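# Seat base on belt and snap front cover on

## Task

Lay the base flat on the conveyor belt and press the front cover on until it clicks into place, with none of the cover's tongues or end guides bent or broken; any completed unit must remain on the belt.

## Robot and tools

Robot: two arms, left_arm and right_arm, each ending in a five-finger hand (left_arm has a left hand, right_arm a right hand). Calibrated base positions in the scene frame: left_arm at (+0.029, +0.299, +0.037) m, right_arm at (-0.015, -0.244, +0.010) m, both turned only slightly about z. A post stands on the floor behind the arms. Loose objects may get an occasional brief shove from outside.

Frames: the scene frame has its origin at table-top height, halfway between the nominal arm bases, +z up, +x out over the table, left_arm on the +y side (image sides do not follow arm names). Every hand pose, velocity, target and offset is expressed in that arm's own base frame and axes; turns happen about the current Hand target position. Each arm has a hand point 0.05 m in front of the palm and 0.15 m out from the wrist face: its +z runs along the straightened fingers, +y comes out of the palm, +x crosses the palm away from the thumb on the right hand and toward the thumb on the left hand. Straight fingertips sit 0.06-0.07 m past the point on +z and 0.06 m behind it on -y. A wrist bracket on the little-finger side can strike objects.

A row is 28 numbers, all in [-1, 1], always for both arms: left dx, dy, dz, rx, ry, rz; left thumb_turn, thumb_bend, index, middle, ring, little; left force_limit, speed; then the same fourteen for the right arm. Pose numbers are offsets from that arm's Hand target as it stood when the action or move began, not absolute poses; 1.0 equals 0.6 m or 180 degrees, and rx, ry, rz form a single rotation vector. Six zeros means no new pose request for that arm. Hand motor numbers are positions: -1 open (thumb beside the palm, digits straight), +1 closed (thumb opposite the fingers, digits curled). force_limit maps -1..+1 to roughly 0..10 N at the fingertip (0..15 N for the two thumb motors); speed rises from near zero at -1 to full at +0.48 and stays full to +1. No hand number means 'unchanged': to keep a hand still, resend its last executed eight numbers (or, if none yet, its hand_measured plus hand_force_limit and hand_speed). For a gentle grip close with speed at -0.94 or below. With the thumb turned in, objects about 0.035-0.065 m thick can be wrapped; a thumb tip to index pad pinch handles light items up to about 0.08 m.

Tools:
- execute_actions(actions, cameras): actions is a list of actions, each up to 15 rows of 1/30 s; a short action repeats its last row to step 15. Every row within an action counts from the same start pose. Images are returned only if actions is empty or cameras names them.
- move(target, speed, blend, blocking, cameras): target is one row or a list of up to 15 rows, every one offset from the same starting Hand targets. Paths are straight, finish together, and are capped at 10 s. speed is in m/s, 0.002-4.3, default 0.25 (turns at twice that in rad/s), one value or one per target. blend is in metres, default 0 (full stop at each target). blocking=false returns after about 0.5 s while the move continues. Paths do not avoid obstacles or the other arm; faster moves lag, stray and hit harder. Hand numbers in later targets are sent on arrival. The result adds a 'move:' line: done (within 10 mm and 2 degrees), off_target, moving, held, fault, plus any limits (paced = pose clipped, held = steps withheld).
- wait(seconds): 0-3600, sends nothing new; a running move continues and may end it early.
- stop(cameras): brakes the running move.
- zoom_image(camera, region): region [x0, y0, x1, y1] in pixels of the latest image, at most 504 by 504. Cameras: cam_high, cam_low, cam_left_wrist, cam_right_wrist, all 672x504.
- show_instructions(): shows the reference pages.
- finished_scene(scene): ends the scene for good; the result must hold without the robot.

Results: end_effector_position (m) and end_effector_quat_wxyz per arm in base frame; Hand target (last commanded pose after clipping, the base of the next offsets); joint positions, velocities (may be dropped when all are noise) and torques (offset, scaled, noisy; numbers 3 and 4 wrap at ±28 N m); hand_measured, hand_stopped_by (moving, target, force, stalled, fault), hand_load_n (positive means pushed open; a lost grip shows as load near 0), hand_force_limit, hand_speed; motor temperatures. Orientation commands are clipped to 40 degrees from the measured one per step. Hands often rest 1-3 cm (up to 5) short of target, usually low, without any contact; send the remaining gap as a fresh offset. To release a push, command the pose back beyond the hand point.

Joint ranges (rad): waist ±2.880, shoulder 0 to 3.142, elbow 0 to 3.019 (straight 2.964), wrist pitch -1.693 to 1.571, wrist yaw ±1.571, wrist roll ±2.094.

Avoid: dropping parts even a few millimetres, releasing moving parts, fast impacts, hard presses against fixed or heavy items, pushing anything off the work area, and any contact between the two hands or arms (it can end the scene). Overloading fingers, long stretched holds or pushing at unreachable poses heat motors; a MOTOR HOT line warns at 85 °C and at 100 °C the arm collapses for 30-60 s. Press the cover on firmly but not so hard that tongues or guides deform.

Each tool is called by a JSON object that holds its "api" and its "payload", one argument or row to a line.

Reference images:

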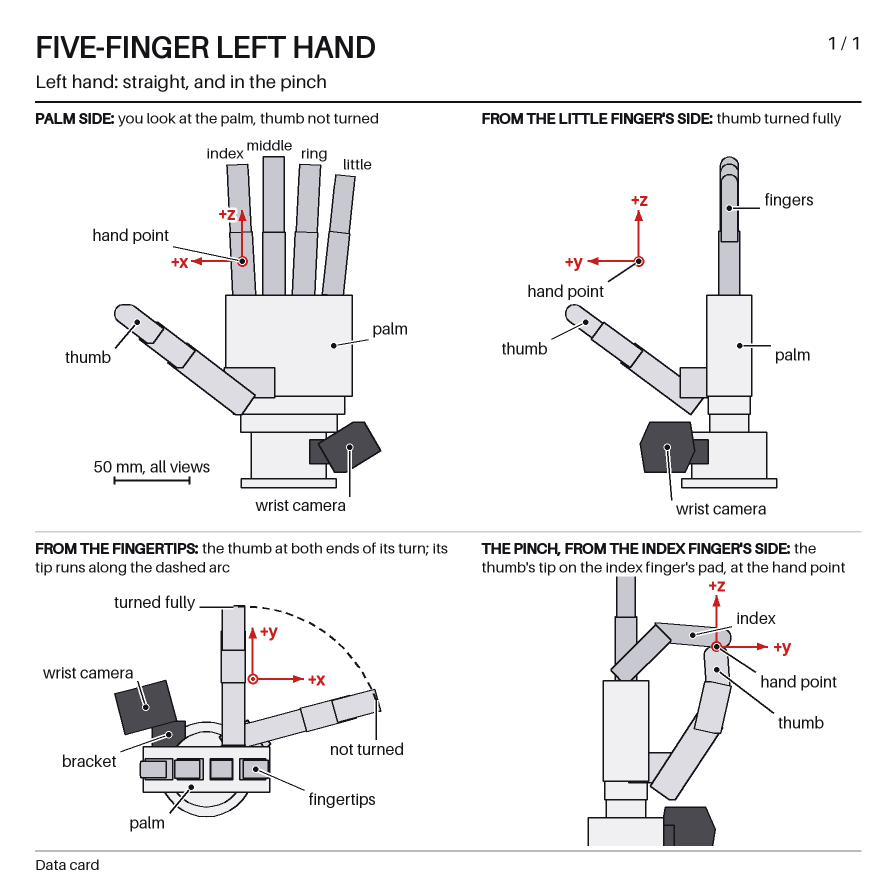

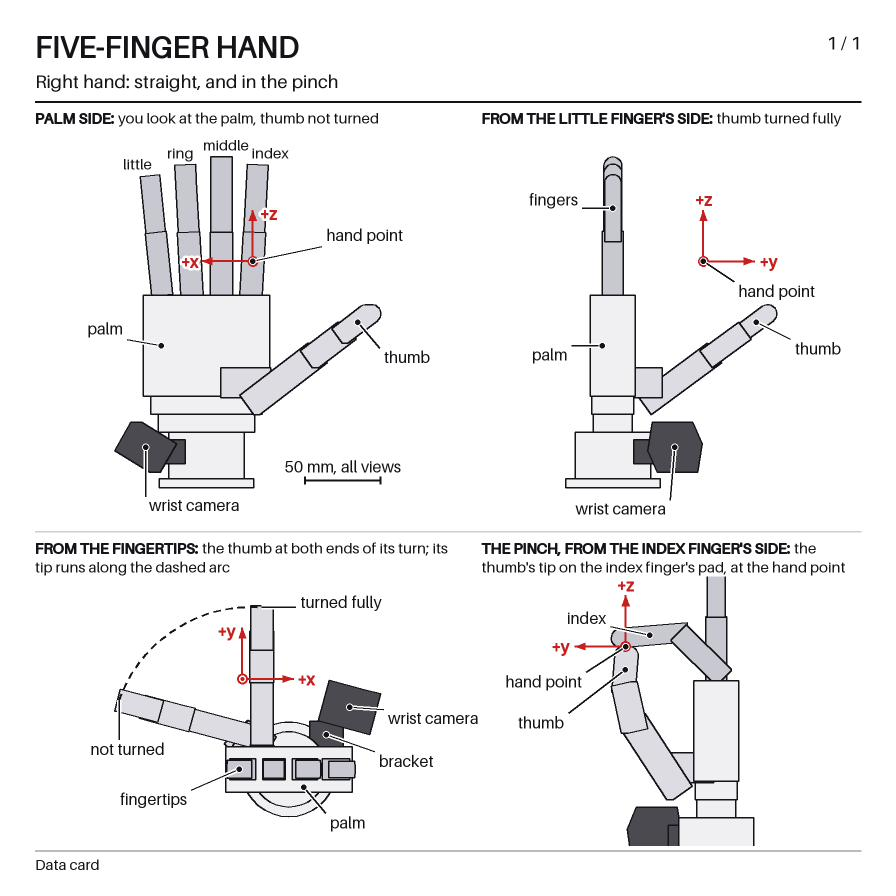

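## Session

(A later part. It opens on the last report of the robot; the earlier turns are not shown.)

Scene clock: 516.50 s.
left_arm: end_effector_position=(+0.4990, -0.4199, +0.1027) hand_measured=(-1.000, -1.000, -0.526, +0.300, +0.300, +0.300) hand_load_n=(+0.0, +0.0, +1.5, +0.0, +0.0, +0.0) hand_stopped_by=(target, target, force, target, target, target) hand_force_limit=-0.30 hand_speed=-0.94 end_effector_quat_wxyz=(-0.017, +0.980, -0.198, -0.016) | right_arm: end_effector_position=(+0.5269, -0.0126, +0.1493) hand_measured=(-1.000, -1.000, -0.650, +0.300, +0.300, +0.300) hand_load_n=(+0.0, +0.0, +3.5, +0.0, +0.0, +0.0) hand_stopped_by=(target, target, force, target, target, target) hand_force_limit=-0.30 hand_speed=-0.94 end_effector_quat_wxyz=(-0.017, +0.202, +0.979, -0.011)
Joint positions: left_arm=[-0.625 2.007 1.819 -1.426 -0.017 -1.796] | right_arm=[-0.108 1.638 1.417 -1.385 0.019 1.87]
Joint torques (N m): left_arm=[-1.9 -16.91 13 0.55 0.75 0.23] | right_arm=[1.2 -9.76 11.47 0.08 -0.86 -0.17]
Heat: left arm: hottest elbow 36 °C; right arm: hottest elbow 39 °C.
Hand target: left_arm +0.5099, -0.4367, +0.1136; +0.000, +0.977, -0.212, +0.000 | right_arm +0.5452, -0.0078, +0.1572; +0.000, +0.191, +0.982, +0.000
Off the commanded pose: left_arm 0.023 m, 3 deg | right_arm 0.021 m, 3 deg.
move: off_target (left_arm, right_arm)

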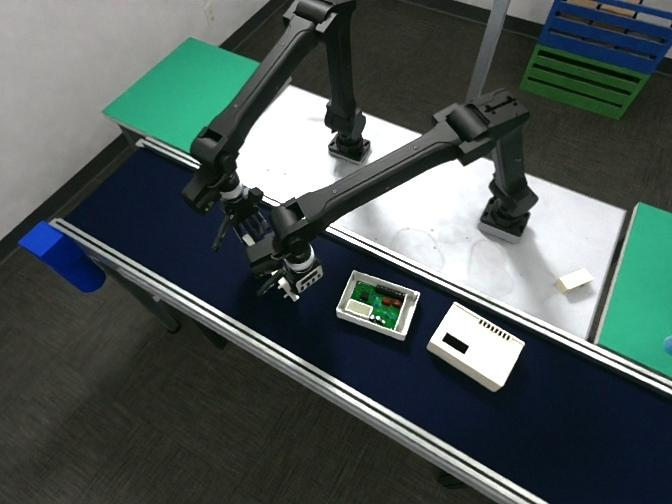

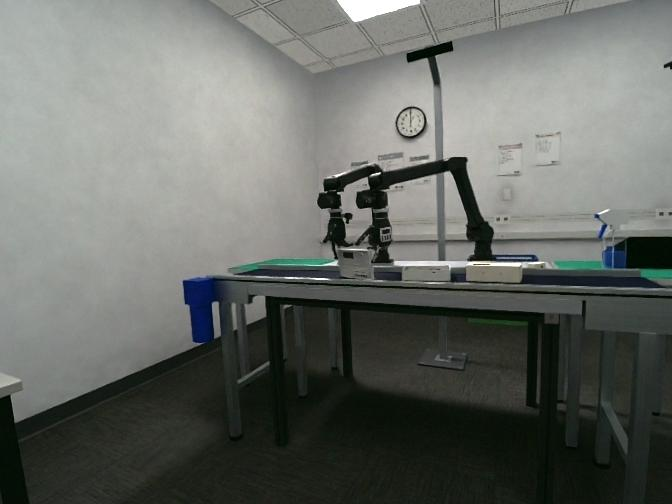

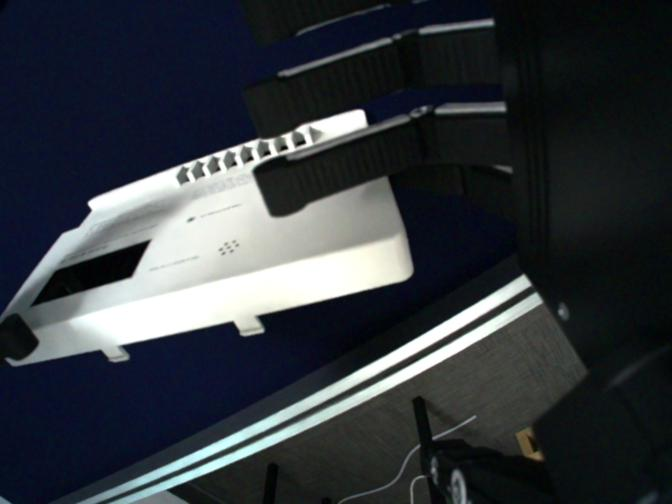

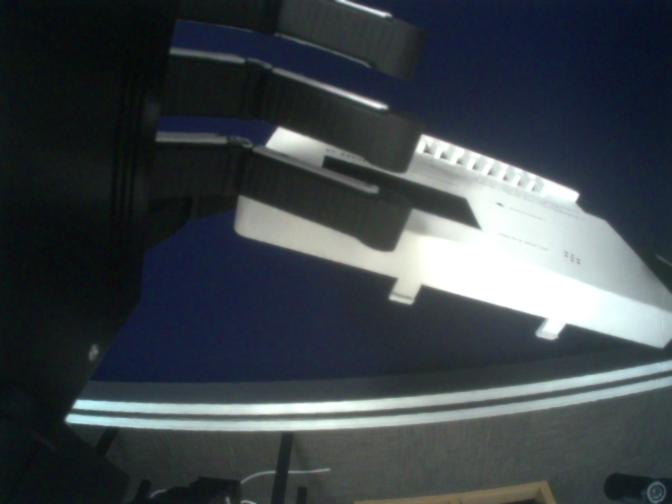

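{"api": "move", "payload": {
  "target": [0.035,-0.015,-0.07,0,0,0,-1,-1,-0.3,0.3,0.3,0.3,-0.3,-0.94,0.0345,-0.0165,-0.065,0,0,0,-1,-1,-0.3,0.3,0.3,0.3,-0.3,-0.94],
  "speed": 0.03,
  "cameras": ["cam_low","cam_high","cam_left_wrist","cam_right_wrist"]
}}

{"api": "zoom_image", "payload": {
  "camera": "cam_low",
  "region": [320, 230, 440, 285]
}}

Scene clock: 521.03 s.
left_arm: end_effector_position=(+0.5184, -0.4273, +0.0480) hand_measured=(-1.000, -1.000, -0.526, +0.300, +0.300, +0.300) hand_load_n=(+0.0, +0.0, +1.5, +0.0, +0.0, +0.0) hand_stopped_by=(target, target, force, target, target, target) hand_force_limit=-0.30 hand_speed=-0.94 end_effector_quat_wxyz=(-0.017, +0.980, -0.199, -0.028) | right_arm: end_effector_position=(+0.5484, -0.0168, +0.1076) hand_measured=(-1.000, -1.000, -0.650, +0.300, +0.300, +0.300) hand_load_n=(+0.0, +0.0, +1.0, +0.0, +0.0, +0.0) hand_stopped_by=(target, target, force, target, target, target) hand_force_limit=-0.30 hand_speed=-0.94 end_effector_quat_wxyz=(-0.020, +0.197, +0.980, -0.006)
Joint positions: left_arm=[-0.613 2.115 1.848 -1.369 -0.009 -1.784] | right_arm=[-0.117 1.726 1.417 -1.302 0.008 1.851]
Joint torques (N m): left_arm=[-2.14 -19.84 12.83 0.47 0.5 0.21] | right_arm=[0.73 -11.4 11.1 -0.08 -0.42 -0.13]
Heat: left arm: hottest elbow 37 °C; right arm: hottest elbow 38 °C.
Hand target: left_arm +0.5310, -0.4459, +0.0719; +0.000, +0.977, -0.212, +0.000 | right_arm +0.5659, -0.0175, +0.1181; +0.000, +0.191, +0.982, +0.000
Off the commanded pose: left_arm 0.032 m, 4 deg | right_arm 0.020 m, 2 deg.
move: off_target (left_arm, right_arm)

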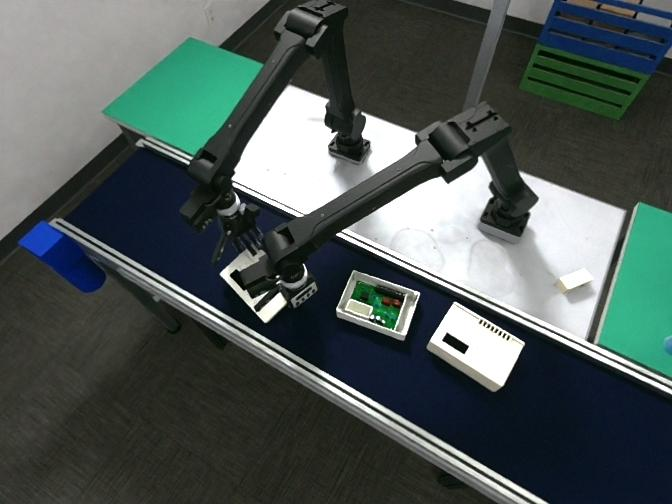

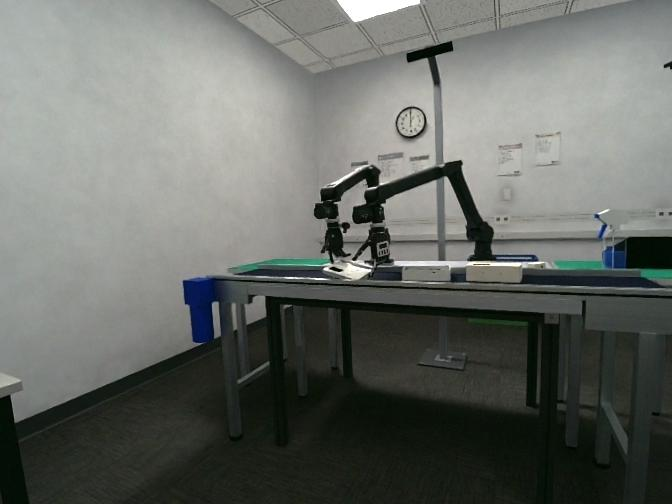

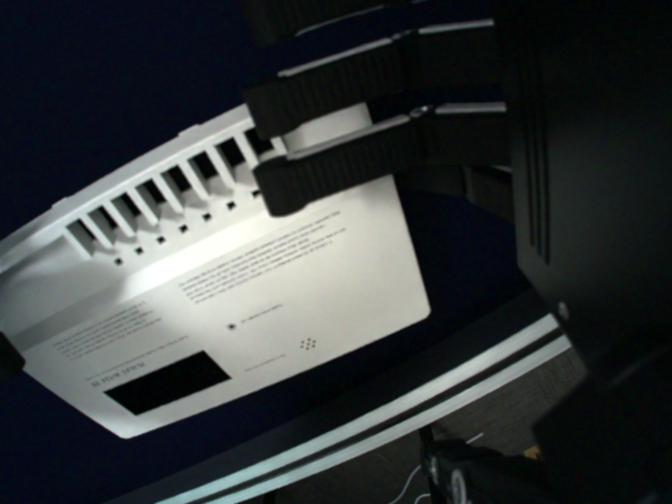

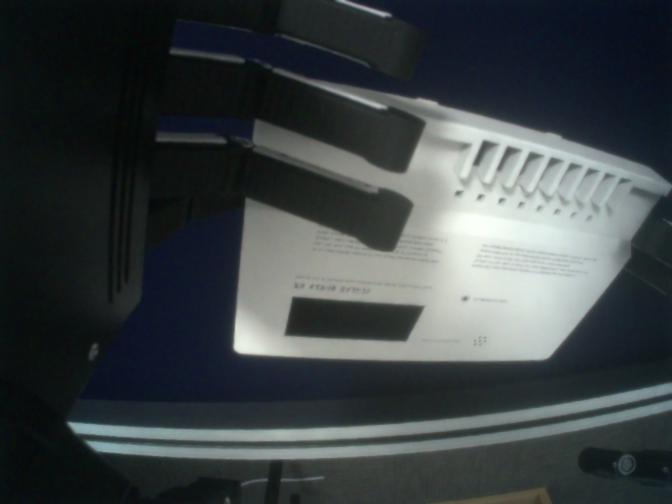

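Scaled by 4.200 from the camera's image (finer frame: 960x720).

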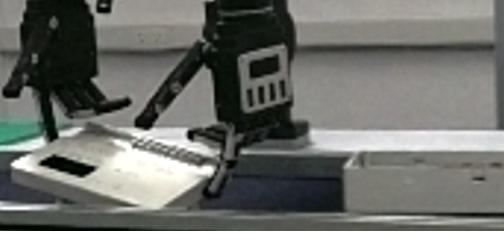

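{"api": "zoom_image", "payload": {
  "camera": "cam_low",
  "region": [310, 240, 390, 290]
}}

{"api": "zoom_image", "payload": {
  "camera": "cam_high",
  "region": [190, 200, 330, 330]
}}

{"api": "zoom_image", "payload": {
  "camera": "cam_right_wrist",
  "region": [140, 40, 500, 380]
}}

{"api": "zoom_image", "payload": {
  "camera": "cam_left_wrist",
  "region": [0, 60, 500, 460]
}}

Scaled by 6.300 from the camera's image (finer frame: 960x720).

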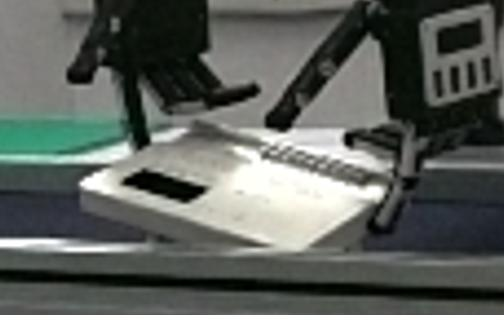

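Scaled by 3.600 from the camera's image (finer frame: 960x720).

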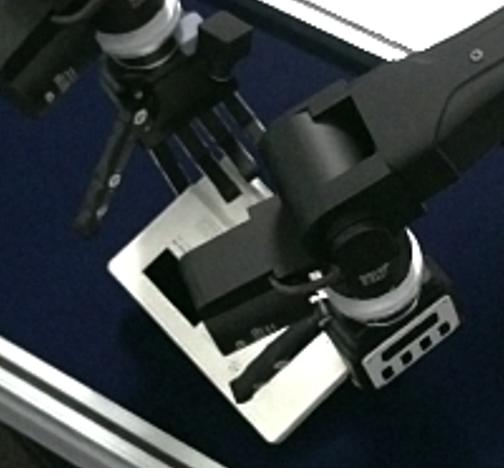

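Scaled by 1.400 from the camera's image (finer frame: 960x720).

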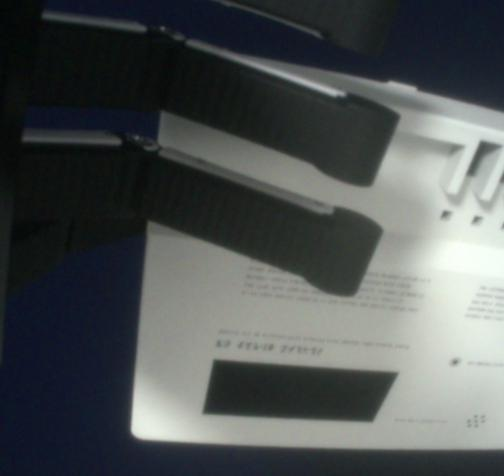

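Scaled by 1.008 from the camera's image (finer frame: 960x720).

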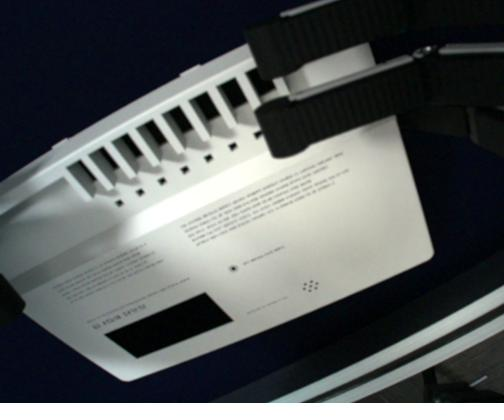

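{"api": "move", "payload": {
  "target": [0,0,-0.05,0,0,0,-1,-1,-0.3,0.3,0.3,0.3,-0.3,-0.94,0,0,-0.035,0,0,0,-1,-1,-0.3,0.3,0.3,0.3,-0.3,-0.94],
  "speed": 0.03,
  "cameras": ["cam_low","cam_high","cam_left_wrist","cam_right_wrist"]
}}

{"api": "zoom_image", "payload": {
  "camera": "cam_low",
  "region": [310, 240, 390, 290]
}}

Scene clock: 533.33 s.
left_arm: end_effector_position=(+0.5302, -0.4356, +0.0433) hand_measured=(-1.000, -1.000, -0.526, +0.300, +0.300, +0.300) hand_load_n=(+0.0, +0.0, +1.5, +0.0, +0.0, +0.0) hand_stopped_by=(target, target, force, target, target, target) hand_force_limit=-0.30 hand_speed=-0.94 end_effector_quat_wxyz=(-0.008, +0.980, -0.199, -0.006) | right_arm: end_effector_position=(+0.5610, -0.0196, +0.1019) hand_measured=(-1.000, -1.000, -0.650, +0.300, +0.300, +0.300) hand_load_n=(+0.0, +0.0, +2.0, +0.0, +0.0, +0.0) hand_stopped_by=(target, target, force, target, target, target) hand_force_limit=-0.30 hand_speed=-0.94 end_effector_quat_wxyz=(-0.002, +0.198, +0.980, -0.006)
Joint positions: left_arm=[-0.613 2.125 1.848 -1.312 -0.009 -1.784] | right_arm=[-0.118 1.74 1.417 -1.253 0.011 1.851]
Joint torques (N m): left_arm=[-2.08 -18.73 9.36 0.87 0.47 0.18] | right_arm=[0.85 -11.11 8.18 0.08 -0.54 -0.13]
Motor temperatures (°C): left_arm=[27 28 39 21 20 21] | right_arm=[27 25 38 21 21 21]
Heat: left arm: hottest elbow 39 °C; right arm: hottest elbow 38 °C.
Hand target: left_arm +0.5310, -0.4459, +0.0419; +0.000, +0.977, -0.212, +0.000 | right_arm +0.5660, -0.0177, +0.0971; +0.000, +0.191, +0.981, +0.000
Off the commanded pose: left_arm 0.010 m, 2 deg | right_arm 0.007 m, 1 deg.
move: done

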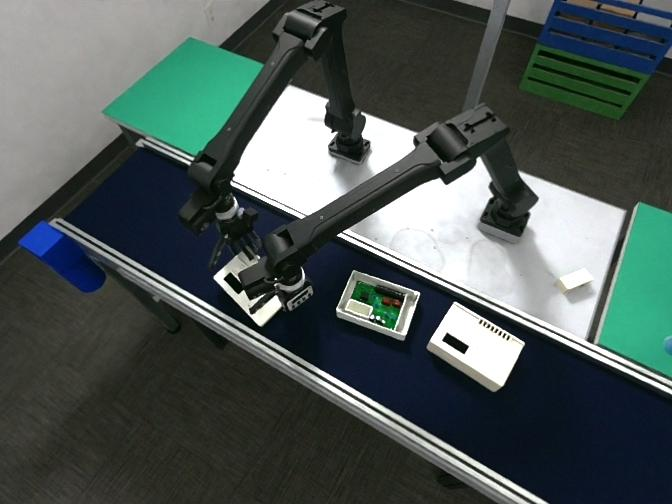

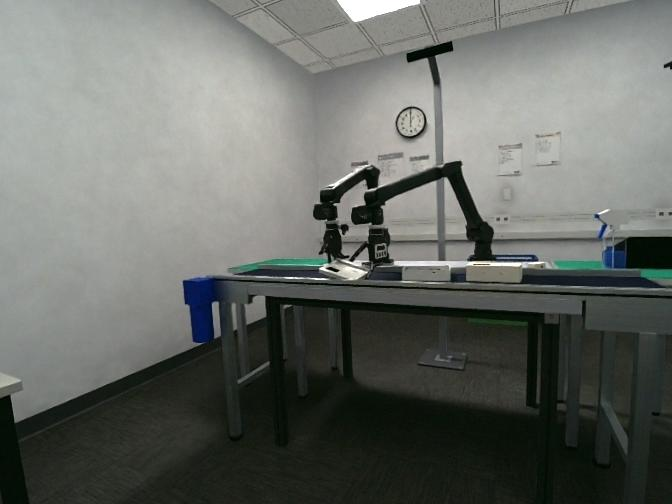

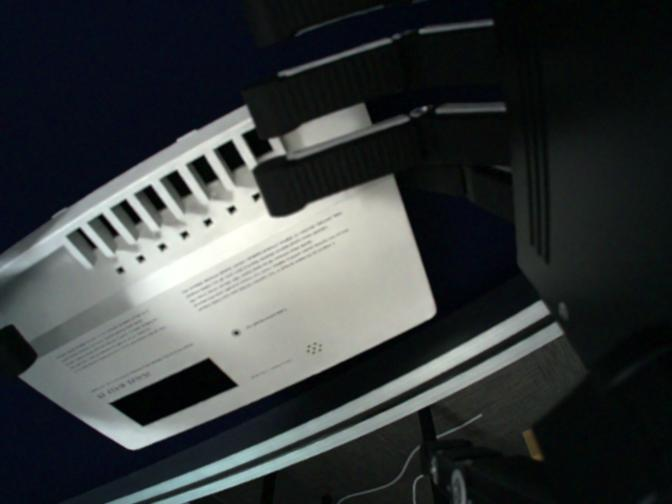

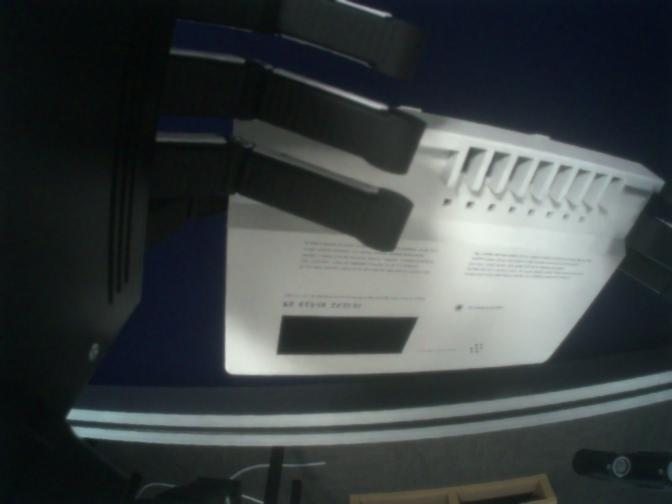

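Scaled by 6.300 from the camera's image (finer frame: 960x720).

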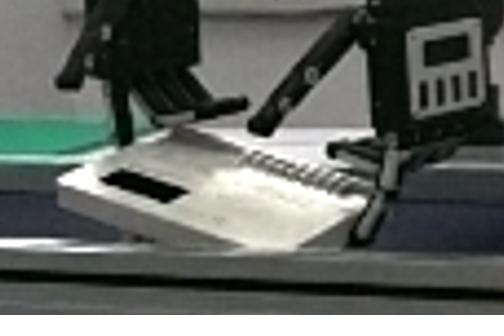

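{"api": "move", "payload": {
  "target": [0,0,-0.01,0,0,0,-1,-1,-0.3,0.3,0.3,0.3,-0.3,-0.94,0,0,-0.022,0,0,0,-1,-1,-0.3,0.3,0.3,0.3,-0.3,-0.94],
  "speed": 0.03,
  "cameras": ["cam_low","cam_left_wrist","cam_right_wrist"]
}}

{"api": "zoom_image", "payload": {
  "camera": "cam_low",
  "region": [310, 240, 390, 290]
}}

Scene clock: 536.63 s.
left_arm: end_effector_position=(+0.5329, -0.4375, +0.0400) hand_measured=(-1.000, -1.000, -0.526, +0.300, +0.300, +0.300) hand_load_n=(+0.0, +0.0, +1.5, +0.0, +0.5, +0.0) hand_stopped_by=(target, target, force, target, target, target) hand_force_limit=-0.30 hand_speed=-0.94 end_effector_quat_wxyz=(-0.006, +0.980, -0.199, -0.002) | right_arm: end_effector_position=(+0.5622, -0.0201, +0.0885) hand_measured=(-1.000, -1.000, -0.650, +0.300, +0.300, +0.300) hand_load_n=(+0.0, +0.0, +2.0, +0.5, +0.0, +0.0) hand_stopped_by=(target, target, force, target, target, target) hand_force_limit=-0.30 hand_speed=-0.94 end_effector_quat_wxyz=(-0.002, +0.198, +0.980, -0.006)
Joint positions: left_arm=[-0.613 2.13 1.848 -1.298 -0.009 -1.784] | right_arm=[-0.119 1.755 1.399 -1.221 0.011 1.851]
Joint torques (N m): left_arm=[-2.14 -18.84 8.66 0.81 0.47 0.19] | right_arm=[0.73 -11.16 7.86 0.1 -0.57 -0.12]
Heat: left arm: hottest elbow 39 °C; right arm: hottest elbow 37 °C.
Hand target: left_arm +0.5310, -0.4459, +0.0359; +0.000, +0.977, -0.212, +0.000 | right_arm +0.5659, -0.0176, +0.0839; +0.000, +0.191, +0.981, +0.000
Off the commanded pose: left_arm 0.010 m, 2 deg | right_arm 0.006 m, 1 deg.
move: done

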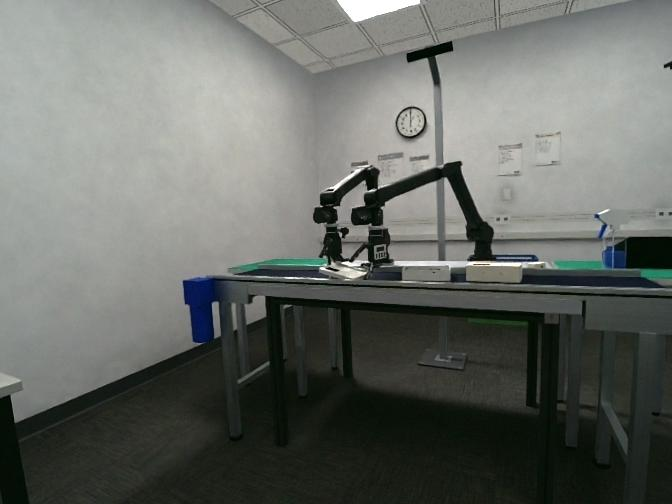

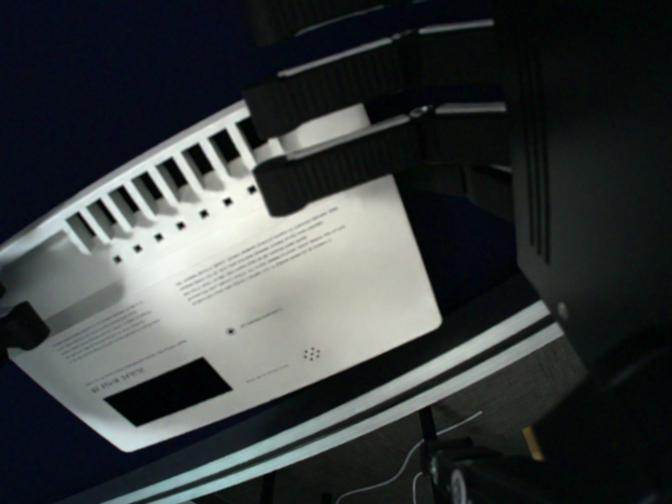

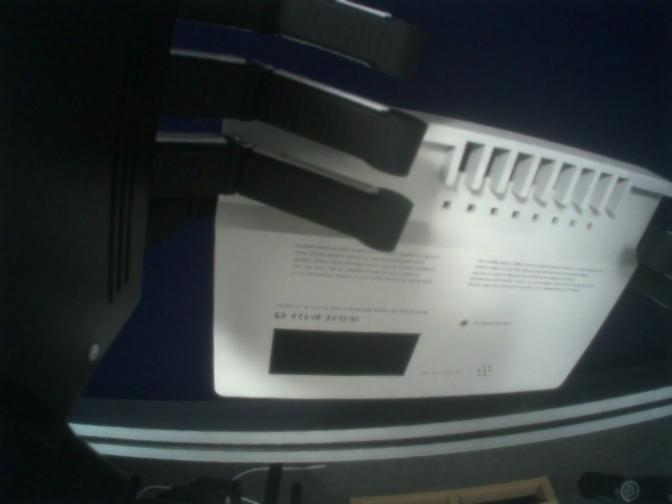

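Scaled by 6.300 from the camera's image (finer frame: 960x720).

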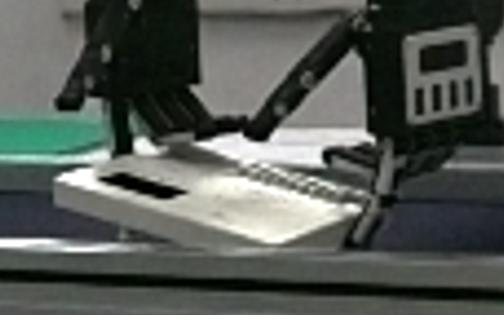

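{"api": "move", "payload": {
  "target": [0,0,-0.015,0,0,0,-1,-1,-0.3,0.3,0.3,0.3,-0.3,-0.94,0,0,-0.013,0,0,0,-1,-1,-0.3,0.3,0.3,0.3,-0.3,-0.94],
  "speed": 0.03,
  "cameras": ["cam_low","cam_left_wrist","cam_right_wrist"]
}}

{"api": "zoom_image", "payload": {
  "camera": "cam_low",
  "region": [310, 240, 390, 290]
}}

{"api": "zoom_image", "payload": {
  "camera": "cam_right_wrist",
  "region": [140, 80, 340, 280]
}}

{"api": "zoom_image", "payload": {
  "camera": "cam_left_wrist",
  "region": [340, 80, 540, 280]
}}

Scene clock: 549.97 s.
left_arm: end_effector_position=(+0.5346, -0.4391, +0.0318) hand_measured=(-1.000, -1.000, -0.526, +0.300, +0.300, +0.300) hand_load_n=(+0.0, +0.0, +0.5, +0.0, +0.0, +0.0) hand_stopped_by=(target, target, force, target, target, target) hand_force_limit=-0.30 hand_speed=-0.94 end_effector_quat_wxyz=(-0.004, +0.980, -0.199, +0.000) | right_arm: end_effector_position=(+0.5632, -0.0194, +0.0812) hand_measured=(-1.000, -1.000, -0.650, +0.300, +0.300, +0.300) hand_load_n=(+0.0, +0.0, +1.5, +0.0, -0.5, +0.0) hand_stopped_by=(target, target, force, target, target, target) hand_force_limit=-0.30 hand_speed=-0.94 end_effector_quat_wxyz=(-0.001, +0.198, +0.980, -0.004)
Joint positions: left_arm=[-0.613 2.14 1.841 -1.275 -0.008 -1.783] | right_arm=[-0.119 1.762 1.389 -1.201 0.007 1.851]
Joint torques (N m): left_arm=[-1.73 -18.9 8.36 0.7 0.44 0.17] | right_arm=[0.85 -11.46 7.64 0.06 -0.41 -0.12]
Heat: left arm: hottest elbow 38 °C; right arm: hottest elbow 36 °C.
Hand target: left_arm +0.5309, -0.4458, +0.0267; +0.000, +0.977, -0.212, +0.000 | right_arm +0.5659, -0.0176, +0.0761; +0.000, +0.191, +0.982, +0.000
Off the commanded pose: left_arm 0.009 m, 2 deg | right_arm 0.006 m, 1 deg.
move: done

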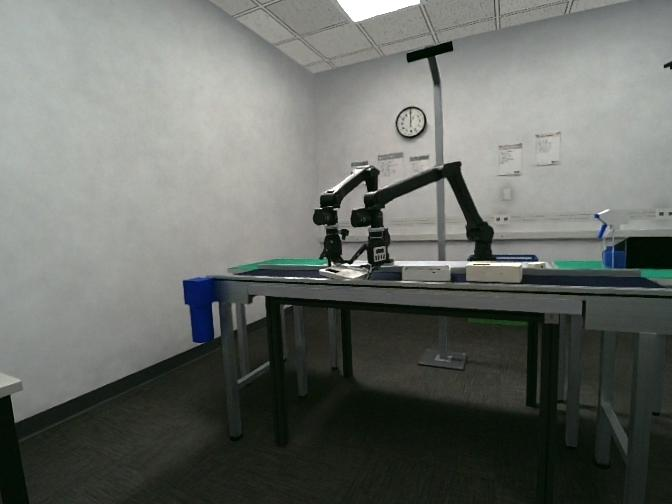

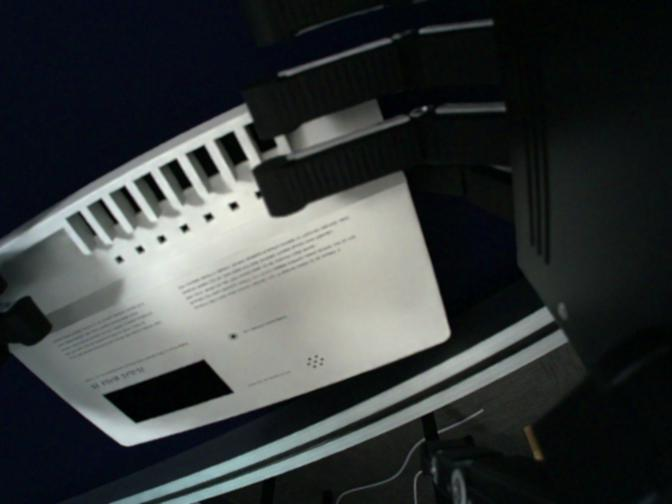

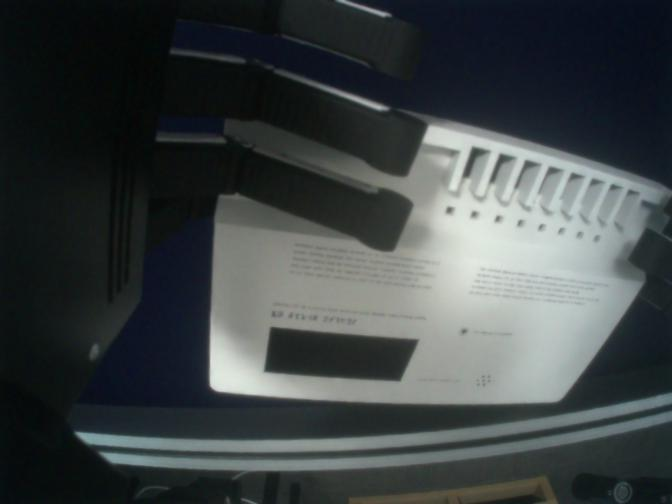

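Scaled by 6.300 from the camera's image (finer frame: 960x720).

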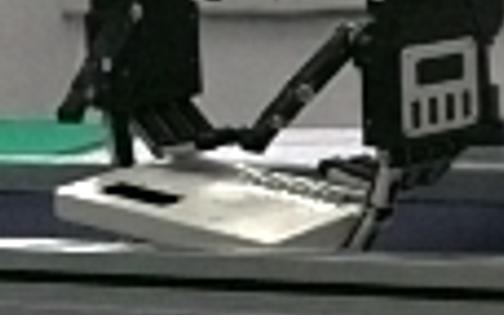

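Scaled by 2.520 from the camera's image (finer frame: 960x720).

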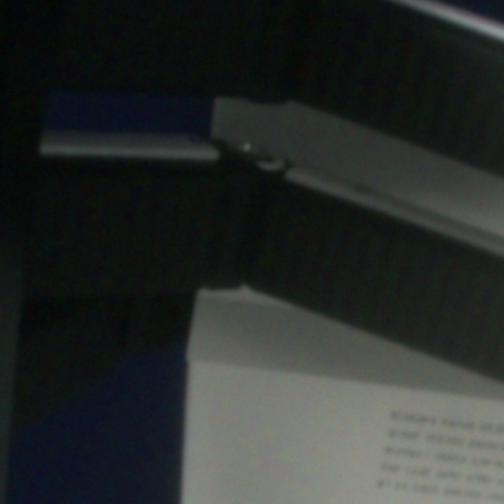

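Scaled by 2.520 from the camera's image (finer frame: 960x720).

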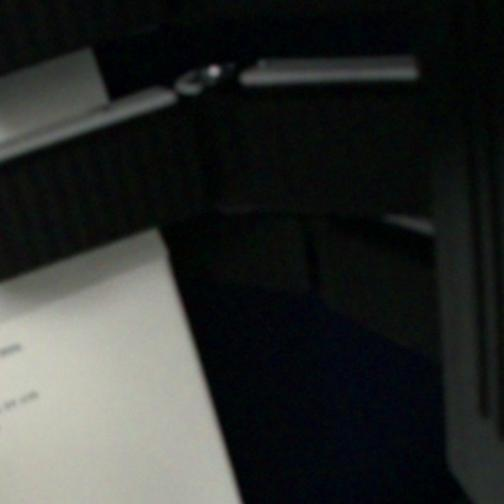

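{"api": "move", "payload": {
  "target": [0.0237,0.0532,0,0,0,0,-1,-1,-0.3,0.3,0.3,0.3,-0.3,-0.94,-0.0245,-0.053,0,0,0,0,-1,-1,-0.3,0.3,0.3,0.3,-0.3,-0.94],
  "speed": 0.025,
  "cameras": ["cam_low","cam_high","cam_left_wrist","cam_right_wrist"]
}}

{"api": "zoom_image", "payload": {
  "camera": "cam_low",
  "region": [310, 240, 390, 290]
}}

Scene clock: 554.70 s.
left_arm: end_effector_position=(+0.5385, -0.4290, +0.0286) hand_measured=(-1.000, -1.000, -0.526, +0.300, +0.300, +0.300) hand_load_n=(+0.0, -0.5, -2.5, +0.0, +0.0, +0.0) hand_stopped_by=(target, target, force, target, target, target) hand_force_limit=-0.30 hand_speed=-0.94 end_effector_quat_wxyz=(+0.004, +0.976, -0.217, +0.000) | right_arm: end_effector_position=(+0.5501, -0.0437, +0.0715) hand_measured=(-1.000, -1.000, -0.650, +0.300, +0.300, +0.300) hand_load_n=(+0.0, +0.0, +0.0, +0.0, +0.0, +0.0) hand_stopped_by=(target, target, force, target, target, target) hand_force_limit=-0.30 hand_speed=-0.94 end_effector_quat_wxyz=(-0.009, +0.191, +0.982, -0.001)
Joint positions: left_arm=[-0.59 2.137 1.825 -1.256 0.008 -1.724] | right_arm=[-0.173 1.76 1.36 -1.189 0.003 1.782]
Joint torques (N m): left_arm=[-0.09 -19.9 7.15 0.42 -0.19 0.09] | right_arm=[-0.09 -12.75 7.23 -0.1 -0.2 -0.09]
Heat: left arm: hottest elbow 37 °C; right arm: hottest elbow 36 °C.
Hand target: left_arm +0.5452, -0.4137, +0.0265; +0.000, +0.977, -0.212, +0.000 | right_arm +0.5513, -0.0494, +0.0762; +0.000, +0.191, +0.982, +0.000
Off the commanded pose: left_arm 0.017 m, 1 deg | right_arm 0.007 m, 1 deg.
move: off_target (left_arm)

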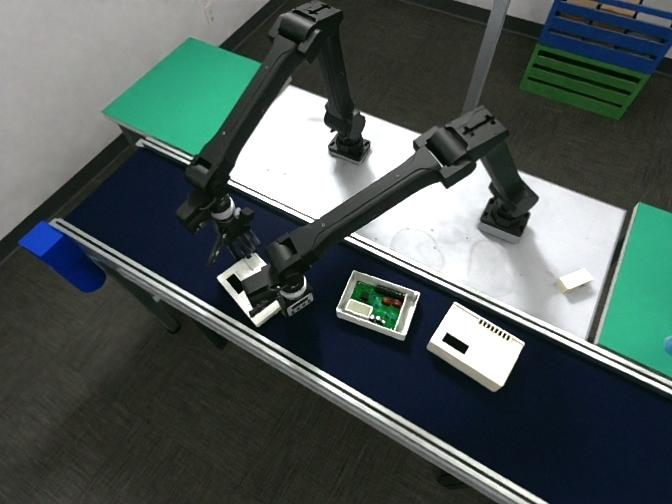

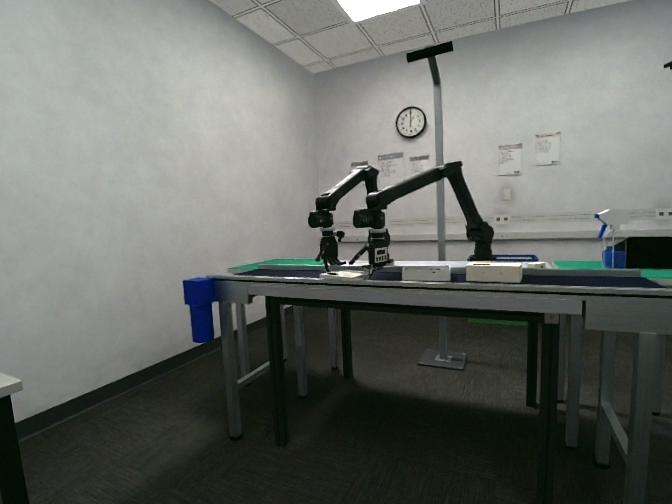

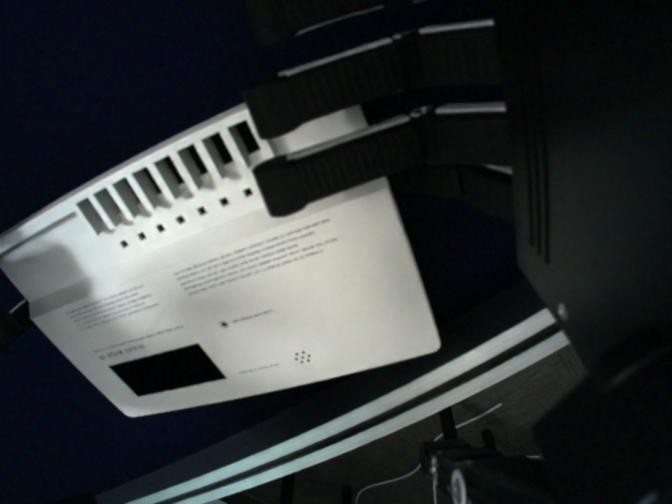

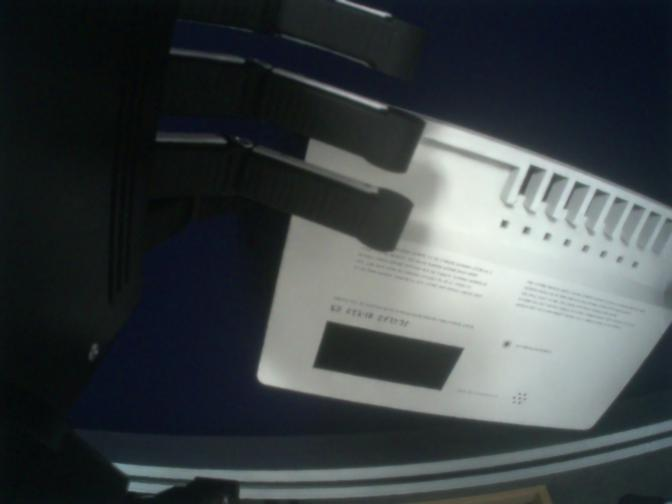

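Scaled by 6.300 from the camera's image (finer frame: 960x720).

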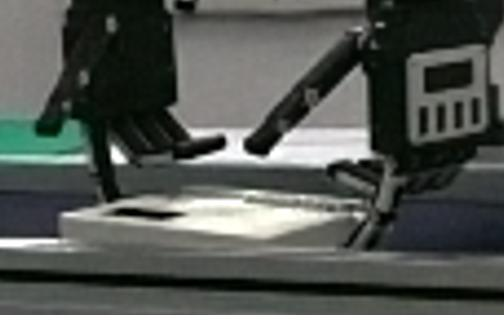

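{"api": "move", "payload": {
  "target": [
    [0.0,0.0,0.025,0,0,0,-1,-1,-0.3,0.3,0.3,0.3,-0.3,-0.94,0,0,0.02,0,0,0,-1,-1,-0.3,0.3,0.3,0.3,-0.3,-0.94],
    [0.014,0.031,0.025,0,0,0,-1,-1,-0.3,0.3,0.3,0.3,-0.3,-0.94,-0.01,-0.02,0.02,0,0,0,-1,-1,-0.3,0.3,0.3,0.3,-0.3,-0.94]
  ],
  "speed": 0.03,
  "cameras": ["cam_low","cam_high","cam_left_wrist","cam_right_wrist"]
}}

{"api": "zoom_image", "payload": {
  "camera": "cam_low",
  "region": [310, 240, 390, 290]
}}

Scene clock: 564.50 s.
left_arm: end_effector_position=(+0.5504, -0.4054, +0.0301) hand_measured=(-1.000, -1.000, -0.526, +0.300, +0.300, +0.300) hand_load_n=(-0.5, +0.0, -1.0, +0.0, +0.0, +0.0) hand_stopped_by=(target, target, force, target, target, target) hand_force_limit=-0.30 hand_speed=-0.94 end_effector_quat_wxyz=(+0.002, +0.977, -0.211, -0.005) | right_arm: end_effector_position=(+0.5471, -0.0560, +0.0822) hand_measured=(-1.000, -1.000, -0.650, +0.300, +0.300, +0.300) hand_load_n=(+0.0, +0.0, +0.0, +0.0, +0.0, +0.0) hand_stopped_by=(target, target, force, target, target, target) hand_force_limit=-0.30 hand_speed=-0.94 end_effector_quat_wxyz=(-0.002, +0.191, +0.982, -0.001)
Joint positions: left_arm=[-0.55 2.134 1.825 -1.27 0.008 -1.695] | right_arm=[-0.198 1.74 1.36 -1.195 0.002 1.757]
Joint torques (N m): left_arm=[-0.67 -21.25 7.76 -0.16 -0.19 0.14] | right_arm=[-0.21 -12.63 7.87 -0.87 -0.19 -0.09]
Heat: left arm: hottest elbow 37 °C; right arm: hottest elbow 36 °C.
Hand target: left_arm +0.5536, -0.3951, +0.0415; +0.000, +0.977, -0.211, +0.000 | right_arm +0.5453, -0.0615, +0.0883; +0.000, +0.192, +0.981, +0.000
Off the commanded pose: left_arm 0.016 m, 1 deg | right_arm 0.008 m, 0 deg.
move: off_target (left_arm)

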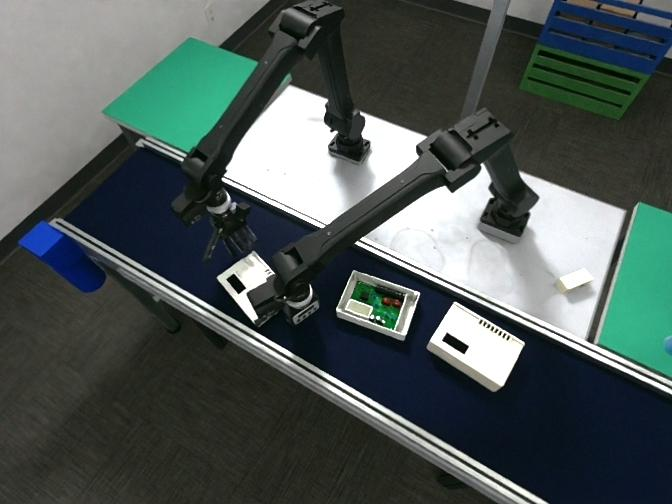

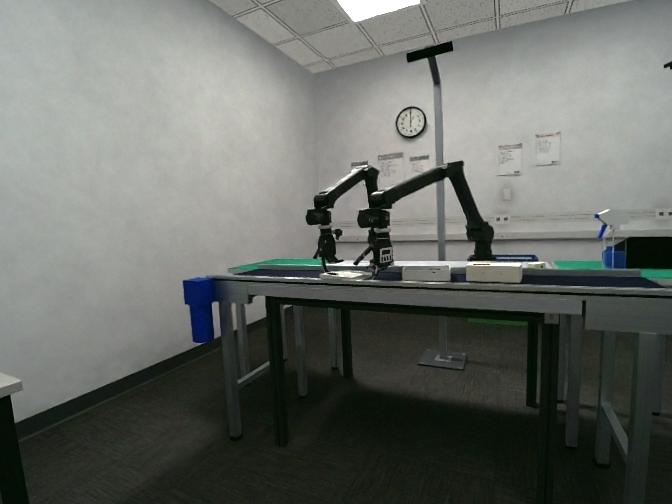

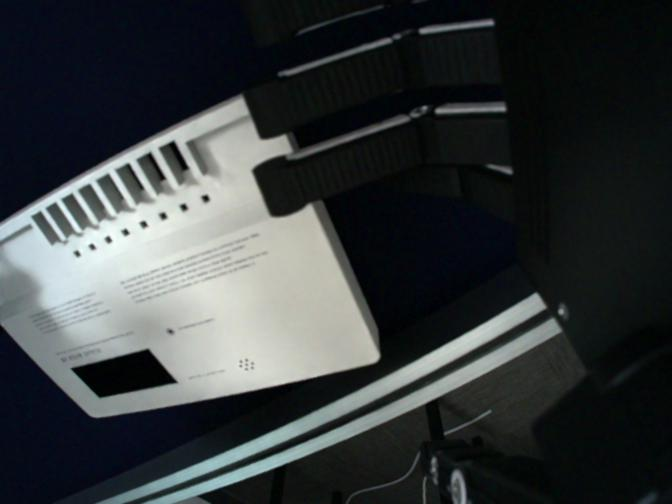

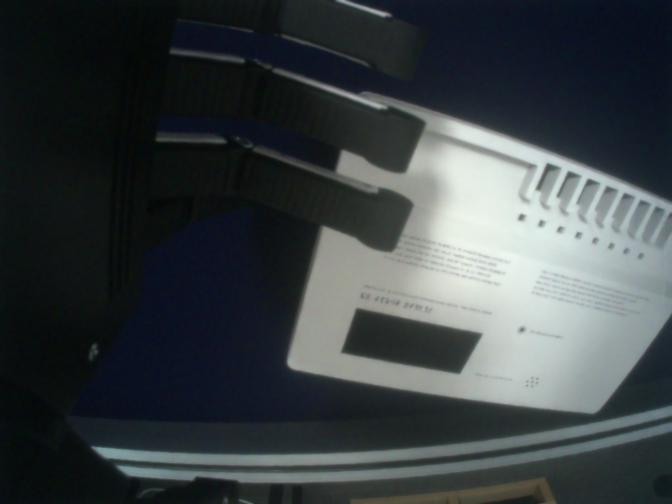

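Scaled by 6.300 from the camera's image (finer frame: 960x720).

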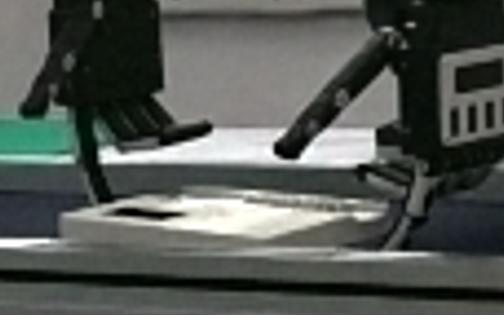

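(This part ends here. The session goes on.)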